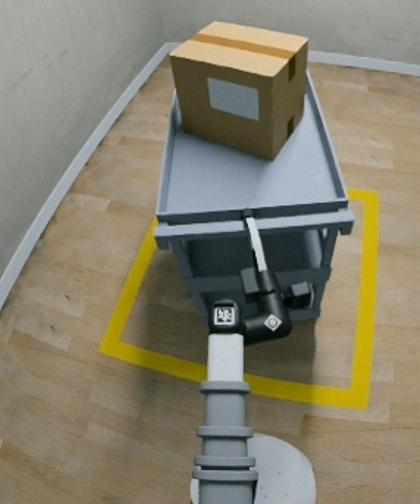

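move:
  r2: {"joints":{"gripper_m":0.1}}
  blocking: false
  cameras: []

wait:
  seconds: 2
  cameras: []

move:
  r2: {"base":{"translate_m":-0.4},"joints":{"arm_m":0.0},"pace":"slow"}
  blocking: false
  cameras: []

wait:
  seconds: 6
  cameras: ["r2_head_camera"]

Scene clock: 849.47 s.
move: r2 moving
r1: as last shown
r1.lidar_m: 4.87 2.48 2.00 1.98 0.25 0.25 0.65 1.33 1.49 2.79 3.03 4.45
r1.motor_effort: lift_m=+20(20) arm_m=+4(4) wheel_0=+0(0) wheel_1=+0(0) wheel_2=+0(0)
r1.servo_current: wrist_yaw_rad=52(72) wrist_pitch_rad=39(46) wrist_roll_rad=52(65) gripper_m=39(46)
r1.contact_limits: translate_m 0.7
r1.wrist_depth_mm: 136 137 - - 314 196 - / 108 138 - - 319 196 - / 112 139 243 - 322 198 - / 133 150 - - 324 198 - / 1983 - - 1983 325 200 163 / 1205 1205 193 1078 190 200 - / 854 750 759 143 300 179 -
r2.base_odometry: x=-2.478 y=-5.442 heading=+2.818
r2.turned_by_wheels: +0.000
r2.turned_by_imu: +0.001
r2.base_tilt: forward=-0.7 right=+0.1
r2.lidar_m: 0.56 0.57 1.44 1.42 1.61 1.85 1.85 1.65 1.38 1.38 1.71 0.61
r2.base_status: not commanded
r2.joint_positions: lift_m=+0.686 arm_m=+0.170 wrist_yaw_rad=+0.198 wrist_pitch_rad=+0.005 wrist_roll_rad=+1.569 gripper_m=-0.003
r2.joint_status: gripper_m moving
r2.measured_speeds: all 0
r2.motor_effort: lift_m=+21(21) arm_m=+5(6) wheel_0=-5(5) wheel_1=+4(5) wheel_2=+4(4)
r2.servo_current: wrist_yaw_rad=59(59) wrist_pitch_rad=46(46) wrist_roll_rad=52(52) gripper_m=91(98)
r2.contact_limits: arm_m 0.6; translate_m 0.5
r2.hand_pose: x=+0.6408 y=-0.0289 z=+0.8626 quat_wxyz=(+0.704, +0.703, +0.072, +0.068) (m; r2's base frame)
r2.wrist_depth_mm: - - - 153 210 1661 - / - - 574 157 216 768 - / - 492 452 161 220 809 - / - - 488 164 225 820 - / - - 564 168 231 - - / - - 190 172 180 - - / - - - - - - 488
pictures: none
No camera images: "cameras" was empty.

Scene clock: 850.97 s.
earlier move: r2 done
r1.base_odometry: x=-1.678 y=+1.275 heading=+2.983
r1.turned_by_wheels: +0.000
r1.turned_by_imu: +0.000
r1.base_tilt: forward=-1.6 right=+1.3
r1.lidar_m: 4.86 2.50 1.98 1.98 0.25 0.25 0.63 1.32 1.49 2.78 3.03 4.44
r1.base_status: not commanded
r1.joint_positions: lift_m=+0.127 arm_m=+0.000 wrist_yaw_rad=+3.091 wrist_pitch_rad=+0.002 wrist_roll_rad=+0.000 gripper_m=+0.056
r1.joint_status: not commanded
r1.measured_speeds: all 0
r1.motor_effort: lift_m=+20(20) arm_m=+4(4) wheel_0=+0(1) wheel_1=+0(0) wheel_2=+0(0)
r1.servo_current: wrist_yaw_rad=52(72) wrist_pitch_rad=46(46) wrist_roll_rad=33(65) gripper_m=39(46)
r1.contact_limits: translate_m 0.7
r1.hand_pose: x=-0.1128 y=+0.1018 z=+0.3046 quat_wxyz=(+0.025, -0.001, +0.000, +1.000) (m; r1's base frame)
r1.wrist_depth_mm: 136 138 - - 315 195 - / 108 138 - - 320 196 - / 112 138 245 - 324 198 - / 134 150 - - 325 199 - / 1983 - - 1921 325 199 163 / 1160 1255 193 1118 190 200 - / 854 750 750 143 300 179 -
r2.base_odometry: x=-2.478 y=-5.442 heading=+2.818
r2.turned_by_wheels: +0.000
r2.turned_by_imu: +0.000
r2.base_tilt: forward=-0.7 right=+0.0
r2.lidar_m: 0.58 0.61 1.40 1.40 1.65 1.83 1.86 1.63 1.38 1.37 1.72 0.64
r2.base_status: not commanded
r2.joint_positions: lift_m=+0.686 arm_m=+0.170 wrist_yaw_rad=+0.198 wrist_pitch_rad=+0.004 wrist_roll_rad=+1.569 gripper_m=+0.100
r2.joint_status: all done
r2.measured_speeds: all 0
r2.motor_effort: lift_m=+20(21) arm_m=+5(6) wheel_0=-3(5) wheel_1=+4(5) wheel_2=+4(4)
r2.servo_current: wrist_yaw_rad=46(59) wrist_pitch_rad=39(52) wrist_roll_rad=52(59) gripper_m=52(117)
r2.contact_limits: arm_m 0.6; translate_m 0.5
r2.hand_pose: x=+0.6408 y=-0.0289 z=+0.8629 quat_wxyz=(+0.704, +0.703, +0.071, +0.069) (m; r2's base frame)
r2.wrist_depth_mm: - - - 165 221 1537 - / - - 585 170 226 768 - / - - 462 174 232 - - / - - 504 177 237 842 - / - - 554 182 241 - - / - - 189 184 190 - - / - - - - - 1661 492
wait: 1.50 of 2 s (r2 has come to rest)
pictures: none
No camera images: "cameras" was empty.

Scene clock: 851.47 s.
move: r2 moving
r1: as last shown
r1.lidar_m: 4.84 2.50 1.98 1.97 0.25 0.26 0.61 1.31 1.51 2.81 3.00 4.45
r1.motor_effort: lift_m=+20(20) arm_m=+4(4) wheel_0=+0(0) wheel_1=+0(0) wheel_2=+0(0)
r1.servo_current: wrist_yaw_rad=46(65) wrist_pitch_rad=39(52) wrist_roll_rad=46(59) gripper_m=39(46)
r1.contact_limits: translate_m 0.7
r1.wrist_depth_mm: 136 138 - - 317 195 - / 108 138 - - 319 197 - / 112 139 245 - 322 198 - / 134 150 - - 325 198 - / 1983 - - 1921 327 198 162 / 1205 1205 194 1078 191 200 - / 854 750 750 143 301 179 -
r2.base_odometry: x=-2.466 y=-5.446 heading=+2.818
r2.turned_by_wheels: +0.000
r2.turned_by_imu: +0.000
r2.base_tilt: forward=-0.7 right=+0.0
r2.lidar_m: 0.61 0.60 1.43 1.43 1.65 1.84 1.85 1.65 1.37 1.36 1.69 0.62
r2.base_status: translate_m moving
r2.joint_positions: lift_m=+0.686 arm_m=+0.158 wrist_yaw_rad=+0.198 wrist_pitch_rad=+0.004 wrist_roll_rad=+1.569 gripper_m=+0.100
r2.joint_status: arm_m moving
r2.measured_speeds: translate_m=-0.047 strafe_m=+0.000 rotate_rad=+0.001 lift_m=+0.000 arm_m=-0.049 wrist_yaw_rad=+0.000 wrist_pitch_rad=+0.000 wrist_roll_rad=+0.000
r2.motor_effort: lift_m=+20(20) arm_m=-7(11) wheel_0=-8(8) wheel_1=-7(7) wheel_2=+9(10)
r2.servo_current: wrist_yaw_rad=46(59) wrist_pitch_rad=46(46) wrist_roll_rad=52(59) gripper_m=52(59)
r2.hand_pose: x=+0.6284 y=-0.0289 z=+0.8629 quat_wxyz=(+0.704, +0.703, +0.071, +0.069) (m; r2's base frame)
r2.wrist_depth_mm: - - - 183 239 1661 - / - - 597 187 244 831 - / - - 488 191 250 831 - / - - 521 197 257 866 - / - - 585 202 263 - - / - - 189 205 194 - - / - - - - - 1661 488
pictures: none
No camera images: "cameras" was empty.

Scene clock: 856.23 s.
earlier move: r2 done
r1.base_odometry: x=-1.678 y=+1.275 heading=+2.983
r1.turned_by_wheels: +0.000
r1.turned_by_imu: +0.000
r1.base_tilt: forward=-1.6 right=+1.2
r1.lidar_m: 4.87 2.50 1.97 1.99 0.25 0.25 0.61 1.33 1.49 2.80 3.04 4.46
r1.base_status: not commanded
r1.joint_positions: lift_m=+0.127 arm_m=+0.000 wrist_yaw_rad=+3.091 wrist_pitch_rad=+0.002 wrist_roll_rad=+0.000 gripper_m=+0.056
r1.joint_status: not commanded
r1.measured_speeds: all 0
r1.motor_effort: lift_m=+20(20) arm_m=+4(4) wheel_0=+0(1) wheel_1=+0(1) wheel_2=+0(0)
r1.servo_current: wrist_yaw_rad=59(72) wrist_pitch_rad=46(52) wrist_roll_rad=46(72) gripper_m=39(46)
r1.contact_limits: translate_m 0.7
r1.hand_pose: x=-0.1128 y=+0.1018 z=+0.3046 quat_wxyz=(+0.025, -0.001, +0.000, +1.000) (m; r1's base frame)
r1.wrist_depth_mm: 135 138 - - 315 195 - / 108 138 - - 319 197 - / 112 139 245 - 322 198 - / 134 150 - - 324 200 - / 1921 - - 1983 325 200 163 / 1205 1205 193 1118 191 200 - / 842 750 759 143 303 178 -
r2.base_odometry: x=-2.099 y=-5.569 heading=+2.818
r2.turned_by_wheels: +0.000
r2.turned_by_imu: +0.000
r2.base_tilt: forward=-0.7 right=+0.1
r2.lidar_m: 0.97 1.80 1.52 1.50 1.74 1.45 1.48 1.54 1.28 1.27 1.93 2.44
r2.base_status: done
r2.joint_positions: lift_m=+0.686 arm_m=+0.000 wrist_yaw_rad=+0.198 wrist_pitch_rad=+0.004 wrist_roll_rad=+1.569 gripper_m=+0.100
r2.joint_status: all done
r2.measured_speeds: all 0
r2.motor_effort: lift_m=+20(20) arm_m=-7(12) wheel_0=-3(9) wheel_1=-5(8) wheel_2=+4(11)
r2.servo_current: wrist_yaw_rad=59(65) wrist_pitch_rad=39(52) wrist_roll_rad=39(59) gripper_m=46(59)
r2.hand_pose: x=+0.4711 y=-0.0289 z=+0.8629 quat_wxyz=(+0.704, +0.703, +0.071, +0.069) (m; r2's base frame)
r2.wrist_depth_mm: - - - - - 1618 1160 / - - - 1098 - 759 - / - - - 1008 - 788 - / - - - 1098 - 809 - / - - - - - 1618 1205 / - - 193 - 193 1499 1205 / - - - - - 1708 1182
wait: 4.77 of 6 s (r2 has come to rest)
pictures: r2_head_camera
Images, in order (width x height): r2_head_camera 420x560.

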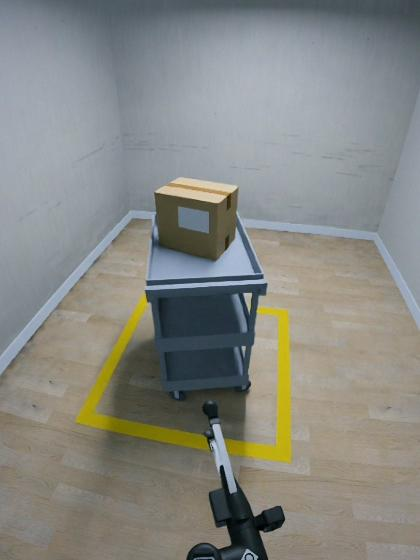

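move:
  r2: {"base":{"translate_m":0.35,"strafe_m":-0.75}}
  blocking: false
  cameras: []

wait:
  seconds: 5
  cameras: ["r2_head_camera","r2_head_left_camera"]

zoom_image:
  camera: "r2_head_left_camera"
  region: [80, 240, 260, 480]

Scene clock: 866.23 s.
move: r2 moving
r1: as last shown
r1.lidar_m: 4.86 2.49 1.96 1.96 0.25 0.25 0.63 1.29 1.51 2.81 3.03 4.46
r1.motor_effort: lift_m=+20(20) arm_m=+4(4) wheel_0=+0(1) wheel_1=+0(0) wheel_2=+0(0)
r1.servo_current: wrist_yaw_rad=46(59) wrist_pitch_rad=46(46) wrist_roll_rad=52(59) gripper_m=39(46)
r1.contact_limits: translate_m 0.7
r1.wrist_depth_mm: 136 138 - - 317 195 - / 108 138 - - 319 197 - / 112 139 245 - 322 198 - / 134 150 - - 325 200 - / 1983 - - 1921 325 200 163 / 1182 1182 193 1078 191 200 - / 842 759 750 143 301 179 -
r2.base_odometry: x=-2.102 y=-5.538 heading=+2.817
r2.turned_by_wheels: -0.001
r2.turned_by_imu: +0.000
r2.base_tilt: forward=-0.7 right=+0.1
r2.lidar_m: 0.94 1.85 1.54 1.52 1.78 1.48 1.48 1.53 1.29 1.27 1.88 2.41
r2.base_status: translate_m moving; strafe_m moving
r2.joint_positions: lift_m=+0.686 arm_m=+0.000 wrist_yaw_rad=+0.198 wrist_pitch_rad=+0.004 wrist_roll_rad=+1.569 gripper_m=+0.100
r2.joint_status: not commanded
r2.measured_speeds: translate_m=+0.051 strafe_m=-0.109 rotate_rad=-0.001 lift_m=+0.000 arm_m=+0.000 wrist_yaw_rad=+0.000 wrist_pitch_rad=+0.000 wrist_roll_rad=+0.000
r2.motor_effort: lift_m=+20(20) arm_m=-7(7) wheel_0=+10(13) wheel_1=-9(10) wheel_2=-7(9)
r2.servo_current: wrist_yaw_rad=46(65) wrist_pitch_rad=46(46) wrist_roll_rad=52(52) gripper_m=52(52)
r2.hand_pose: x=+0.4711 y=-0.0289 z=+0.8629 quat_wxyz=(+0.704, +0.703, +0.071, +0.069) (m; r2's base frame)
r2.wrist_depth_mm: - - - - - 1661 1182 / - - - 1118 - 759 - / - - - 991 - 778 - / - - - 1078 - 809 - / - - - - - 1430 1182 / - - 193 - 193 1537 1138 / - - - - - 1756 1281
pictures: none
No camera images: "cameras" was empty.

Scene clock: 869.97 s.
earlier move: r2 done
r1.base_odometry: x=-1.678 y=+1.275 heading=+2.983
r1.turned_by_wheels: +0.000
r1.turned_by_imu: +0.000
r1.base_tilt: forward=-1.6 right=+1.3
r1.lidar_m: 4.85 2.53 1.98 1.95 0.25 0.26 0.61 1.30 1.50 2.81 3.01 4.44
r1.base_status: not commanded
r1.joint_positions: lift_m=+0.127 arm_m=+0.000 wrist_yaw_rad=+3.091 wrist_pitch_rad=+0.002 wrist_roll_rad=+0.000 gripper_m=+0.056
r1.joint_status: not commanded
r1.measured_speeds: all 0
r1.motor_effort: lift_m=+20(20) arm_m=+4(4) wheel_0=-1(1) wheel_1=+0(0) wheel_2=+0(0)
r1.servo_current: wrist_yaw_rad=59(72) wrist_pitch_rad=33(52) wrist_roll_rad=33(72) gripper_m=46(52)
r1.contact_limits: translate_m 0.7
r1.hand_pose: x=-0.1128 y=+0.1018 z=+0.3046 quat_wxyz=(+0.025, -0.001, +0.000, +1.000) (m; r1's base frame)
r1.wrist_depth_mm: 135 138 - - 315 195 - / 108 138 - - 319 197 - / 112 139 243 - 324 198 - / 133 150 - - 325 200 - / 1921 1661 - 1983 329 200 162 / 1205 1182 194 1098 191 200 - / 854 759 750 143 301 178 -
r2.base_odometry: x=-2.192 y=-4.747 heading=+2.817
r2.turned_by_wheels: +0.000
r2.turned_by_imu: +0.001
r2.base_tilt: forward=-0.7 right=+0.0
r2.lidar_m: 2.74 0.81 0.95 2.17 2.39 2.00 1.42 0.77 0.63 1.65 1.09 1.22
r2.base_status: done
r2.joint_positions: lift_m=+0.686 arm_m=+0.000 wrist_yaw_rad=+0.198 wrist_pitch_rad=+0.004 wrist_roll_rad=+1.569 gripper_m=+0.100
r2.joint_status: not commanded
r2.measured_speeds: all 0
r2.motor_effort: lift_m=+20(20) arm_m=-7(7) wheel_0=+3(14) wheel_1=-4(10) wheel_2=-5(11)
r2.servo_current: wrist_yaw_rad=52(65) wrist_pitch_rad=39(52) wrist_roll_rad=46(59) gripper_m=52(59)
r2.hand_pose: x=+0.4711 y=-0.0289 z=+0.8629 quat_wxyz=(+0.704, +0.703, +0.071, +0.069) (m; r2's base frame)
r2.wrist_depth_mm: - - - - - 1708 1160 / - - - - - 1708 1182 / - - - - - 1708 1182 / - - - - - 1756 1205 / - - - - - 1708 1182 / - - 193 - 192 1537 1160 / - - - - - 1756 960
wait: 3.73 of 5 s (r2 has come to rest)
pictures: r2_head_camera, r2_head_left_camera
Images, in order (width x height): r2_head_camera 420x560, r2_head_left_camera 420x672.

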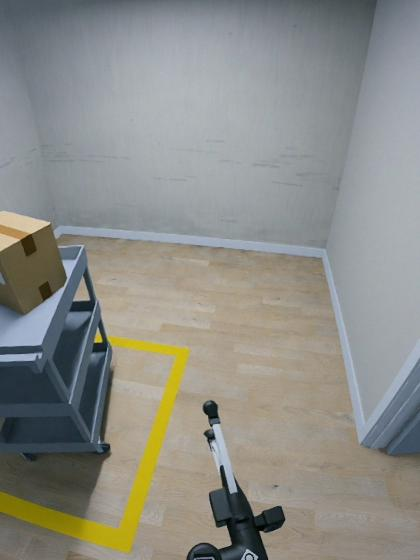

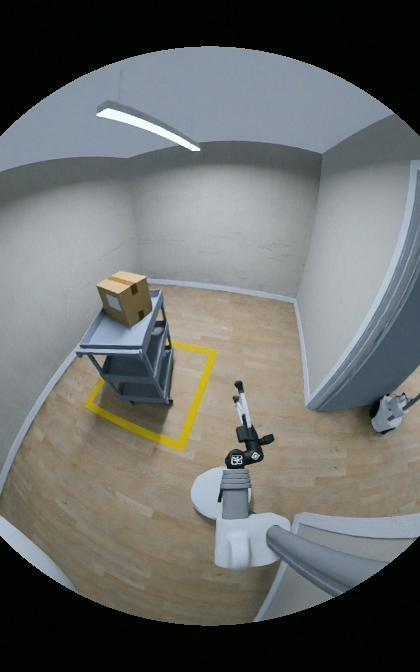

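Scaled by 2.100 from the camera's 420x672 image, which has a finer 600x960 frame.

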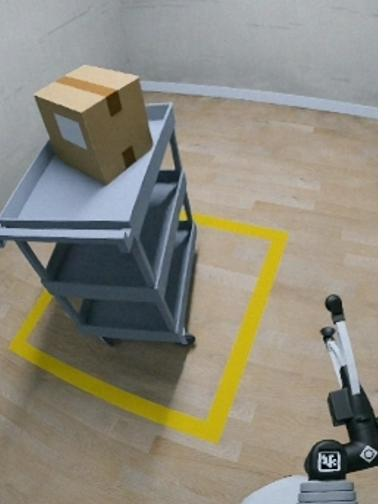

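move:
  r2: {"base":{"translate_m":0.5}}
  blocking: false
  cameras: []

wait:
  seconds: 3
  cameras: []

move:
  r2: {"base":{"rotate_rad":1.4}}
  blocking: false
  cameras: []

wait:
  seconds: 4
  cameras: ["r2_head_camera"]

zoom_image:
  camera: "r2_head_camera"
  region: [0, 150, 420, 560]

Scene clock: 879.43 s.
move: r2 moving
r1: as last shown
r1.lidar_m: 4.86 2.50 1.99 1.96 0.25 0.28 0.62 1.32 1.49 2.81 3.00 4.44
r1.motor_effort: lift_m=+20(20) arm_m=+4(4) wheel_0=+0(1) wheel_1=+0(0) wheel_2=+0(0)
r1.servo_current: wrist_yaw_rad=46(52) wrist_pitch_rad=39(46) wrist_roll_rad=46(72) gripper_m=39(46)
r1.contact_limits: translate_m 0.7
r1.wrist_depth_mm: 136 138 - - 314 195 - / 108 138 - - 319 198 - / 112 139 244 - 322 198 - / 134 149 - - 327 199 - / 1983 1618 - 1983 327 200 163 / 1182 1205 194 1098 191 200 - / 842 750 759 143 301 179 -
r2.base_odometry: x=-2.221 y=-4.737 heading=+2.817
r2.turned_by_wheels: +0.000
r2.turned_by_imu: +0.001
r2.base_tilt: forward=-0.7 right=+0.1
r2.lidar_m: 2.72 0.80 0.87 2.16 2.38 2.04 1.42 0.78 0.64 1.63 1.06 1.21
r2.base_status: translate_m moving
r2.joint_positions: lift_m=+0.686 arm_m=+0.000 wrist_yaw_rad=+0.198 wrist_pitch_rad=+0.004 wrist_roll_rad=+1.569 gripper_m=+0.100
r2.joint_status: not commanded
r2.measured_speeds: translate_m=+0.122 strafe_m=+0.002 rotate_rad=-0.004 lift_m=+0.000 arm_m=+0.000 wrist_yaw_rad=+0.000 wrist_pitch_rad=+0.000 wrist_roll_rad=+0.000
r2.motor_effort: lift_m=+20(20) arm_m=-7(7) wheel_0=+7(10) wheel_1=+5(8) wheel_2=-12(13)
r2.servo_current: wrist_yaw_rad=52(52) wrist_pitch_rad=46(46) wrist_roll_rad=59(59) gripper_m=52(52)
r2.hand_pose: x=+0.4710 y=-0.0289 z=+0.8629 quat_wxyz=(+0.704, +0.703, +0.071, +0.069) (m; r2's base frame)
r2.wrist_depth_mm: - - - - - 1661 1182 / - - - - - 1661 1182 / - - - - - 1756 1205 / - - - - - 1708 1205 / - - - - - 1756 1182 / - - 193 - 192 1576 1138 / - - - - - 1756 991
pictures: none
No camera images: "cameras" was empty.

Scene clock: 882.10 s.
earlier move: r2 done
r1.base_odometry: x=-1.678 y=+1.275 heading=+2.983
r1.turned_by_wheels: +0.000
r1.turned_by_imu: +0.000
r1.base_tilt: forward=-1.6 right=+1.3
r1.lidar_m: 4.85 2.52 1.98 1.97 0.25 0.26 0.63 1.30 1.51 2.80 3.02 4.44
r1.base_status: not commanded
r1.joint_positions: lift_m=+0.127 arm_m=+0.000 wrist_yaw_rad=+3.091 wrist_pitch_rad=+0.002 wrist_roll_rad=+0.000 gripper_m=+0.056
r1.joint_status: not commanded
r1.measured_speeds: all 0
r1.motor_effort: lift_m=+20(20) arm_m=+4(4) wheel_0=+0(1) wheel_1=+0(0) wheel_2=+0(0)
r1.servo_current: wrist_yaw_rad=59(72) wrist_pitch_rad=39(52) wrist_roll_rad=39(72) gripper_m=39(46)
r1.contact_limits: translate_m 0.7
r1.hand_pose: x=-0.1128 y=+0.1018 z=+0.3046 quat_wxyz=(+0.025, -0.001, +0.000, +1.000) (m; r1's base frame)
r1.wrist_depth_mm: 136 138 - - 315 195 - / 108 138 - 1808 319 198 - / 112 138 244 - 322 199 - / 134 150 - - 324 200 - / - - 1756 1808 327 200 162 / 1182 1182 193 1098 191 200 - / 854 750 750 143 300 179 -
r2.base_odometry: x=-2.665 y=-4.588 heading=+2.818
r2.turned_by_wheels: +0.000
r2.turned_by_imu: +0.001
r2.base_tilt: forward=-0.7 right=+0.0
r2.lidar_m: 2.25 0.71 0.49 0.63 2.36 2.45 1.67 0.96 4.70 0.87 0.86 1.44
r2.base_status: done
r2.joint_positions: lift_m=+0.686 arm_m=+0.000 wrist_yaw_rad=+0.198 wrist_pitch_rad=+0.004 wrist_roll_rad=+1.569 gripper_m=+0.100
r2.joint_status: not commanded
r2.measured_speeds: all 0
r2.motor_effort: lift_m=+20(20) arm_m=-6(7) wheel_0=+4(11) wheel_1=+2(9) wheel_2=-4(14)
r2.servo_current: wrist_yaw_rad=46(59) wrist_pitch_rad=46(52) wrist_roll_rad=46(65) gripper_m=52(59)
r2.hand_pose: x=+0.4710 y=-0.0289 z=+0.8629 quat_wxyz=(+0.704, +0.703, +0.071, +0.069) (m; r2's base frame)
r2.wrist_depth_mm: - - - - - 1661 1160 / - - - - - 1708 1205 / - - - - - 1708 1182 / - - - - - 1756 1205 / - - - - - 1756 1205 / - - 193 - 194 1537 1205 / - - - - - 1921 1205
wait: 2.67 of 3 s (r2 has come to rest)
pictures: none
No camera images: "cameras" was empty.

Scene clock: 882.60 s.
move: r2 moving
r1: as last shown
r1.lidar_m: 4.84 2.53 1.98 1.97 0.25 0.25 0.63 1.33 1.53 2.77 3.04 4.46
r1.motor_effort: lift_m=+20(20) arm_m=+4(4) wheel_0=+0(1) wheel_1=+0(1) wheel_2=+0(0)
r1.servo_current: wrist_yaw_rad=46(65) wrist_pitch_rad=39(52) wrist_roll_rad=26(59) gripper_m=46(46)
r1.contact_limits: translate_m 0.7
r1.wrist_depth_mm: 136 138 - - 315 195 - / 108 138 - 1921 319 197 - / 112 139 245 - 324 198 - / 134 150 - - 327 198 - / - - 1708 1863 329 200 162 / 1182 1205 194 1078 191 200 - / 842 750 759 143 298 179 -
r2.base_odometry: x=-2.665 y=-4.588 heading=+3.069
r2.turned_by_wheels: +0.251
r2.turned_by_imu: +0.244
r2.base_tilt: forward=-0.7 right=+0.0
r2.lidar_m: 2.36 0.54 0.51 2.08 2.60 2.47 1.16 0.97 1.63 0.87 1.02 2.27
r2.base_status: rotate_rad moving
r2.joint_positions: lift_m=+0.686 arm_m=+0.000 wrist_yaw_rad=+0.198 wrist_pitch_rad=+0.004 wrist_roll_rad=+1.569 gripper_m=+0.100
r2.joint_status: not commanded
r2.measured_speeds: translate_m=+0.000 strafe_m=+0.000 rotate_rad=+0.973 lift_m=+0.000 arm_m=+0.000 wrist_yaw_rad=+0.000 wrist_pitch_rad=+0.000 wrist_roll_rad=+0.000
r2.motor_effort: lift_m=+20(20) arm_m=-7(7) wheel_0=-6(8) wheel_1=-9(9) wheel_2=-11(11)
r2.servo_current: wrist_yaw_rad=46(65) wrist_pitch_rad=39(46) wrist_roll_rad=52(52) gripper_m=46(52)
r2.hand_pose: x=+0.4710 y=-0.0289 z=+0.8629 quat_wxyz=(+0.704, +0.703, +0.071, +0.069) (m; r2's base frame)
r2.wrist_depth_mm: - - - - - 1661 1160 / - - - - - 1708 1182 / - - - - - 1756 1182 / - - - - - 1756 1205 / - - - - - 1756 1205 / - - 193 - 195 1499 1182 / - - - - - - 1160
pictures: none
No camera images: "cameras" was empty.

Scene clock: 884.07 s.
earlier move: r2 done
r1.base_odometry: x=-1.678 y=+1.275 heading=+2.983
r1.turned_by_wheels: +0.000
r1.turned_by_imu: +0.000
r1.base_tilt: forward=-1.6 right=+1.3
r1.lidar_m: 4.86 2.51 1.99 1.99 0.25 0.26 0.61 1.29 1.50 2.80 3.01 4.44
r1.base_status: not commanded
r1.joint_positions: lift_m=+0.127 arm_m=+0.000 wrist_yaw_rad=+3.091 wrist_pitch_rad=+0.002 wrist_roll_rad=+0.000 gripper_m=+0.056
r1.joint_status: not commanded
r1.measured_speeds: all 0
r1.motor_effort: lift_m=+20(20) arm_m=+4(4) wheel_0=+0(1) wheel_1=+0(1) wheel_2=+0(0)
r1.servo_current: wrist_yaw_rad=46(65) wrist_pitch_rad=46(52) wrist_roll_rad=46(72) gripper_m=39(46)
r1.contact_limits: translate_m 0.7
r1.hand_pose: x=-0.1128 y=+0.1018 z=+0.3046 quat_wxyz=(+0.025, -0.001, +0.000, +1.000) (m; r1's base frame)
r1.wrist_depth_mm: 136 138 - - 315 196 - / 108 138 1756 - 320 198 - / 112 139 234 - 324 198 - / 133 150 1808 - 325 200 - / 1983 - 1756 1863 325 200 162 / 1205 1205 193 1098 191 200 - / 866 759 768 143 300 179 -
r2.base_odometry: x=-2.665 y=-4.588 heading=-2.066
r2.turned_by_wheels: +1.148
r2.turned_by_imu: +1.118
r2.base_tilt: forward=-0.7 right=+0.1
r2.lidar_m: 0.48 2.17 2.55 2.47 1.04 0.94 1.64 0.84 1.13 2.25 0.92 0.50
r2.base_status: done
r2.joint_positions: lift_m=+0.686 arm_m=+0.000 wrist_yaw_rad=+0.198 wrist_pitch_rad=+0.004 wrist_roll_rad=+1.569 gripper_m=+0.100
r2.joint_status: not commanded
r2.measured_speeds: all 0
r2.motor_effort: lift_m=+20(20) arm_m=-7(7) wheel_0=-4(10) wheel_1=-2(10) wheel_2=-4(12)
r2.servo_current: wrist_yaw_rad=52(65) wrist_pitch_rad=39(52) wrist_roll_rad=46(52) gripper_m=52(59)
r2.hand_pose: x=+0.4710 y=-0.0289 z=+0.8629 quat_wxyz=(+0.704, +0.703, +0.071, +0.069) (m; r2's base frame)
r2.wrist_depth_mm: - - - 244 243 - - / - - - 243 243 250 250 / - - - 243 242 - 508 / - - - 242 - 1708 1308 / - - - - - 1808 1205 / - - 193 - 194 1576 1205 / - - - - - 1863 1182
wait: 1.47 of 4 s (r2 has come to rest)
pictures: r2_head_camera
Images, in order (width x height): r2_head_camera 420x560.

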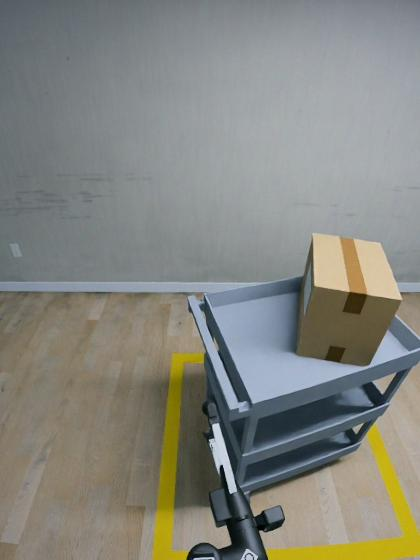

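Scaled by 1.200 from the camera's 420x560 image, which has a finer 1200x1600 frame.

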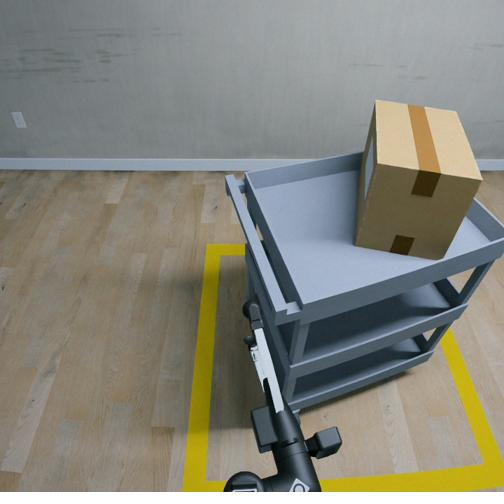

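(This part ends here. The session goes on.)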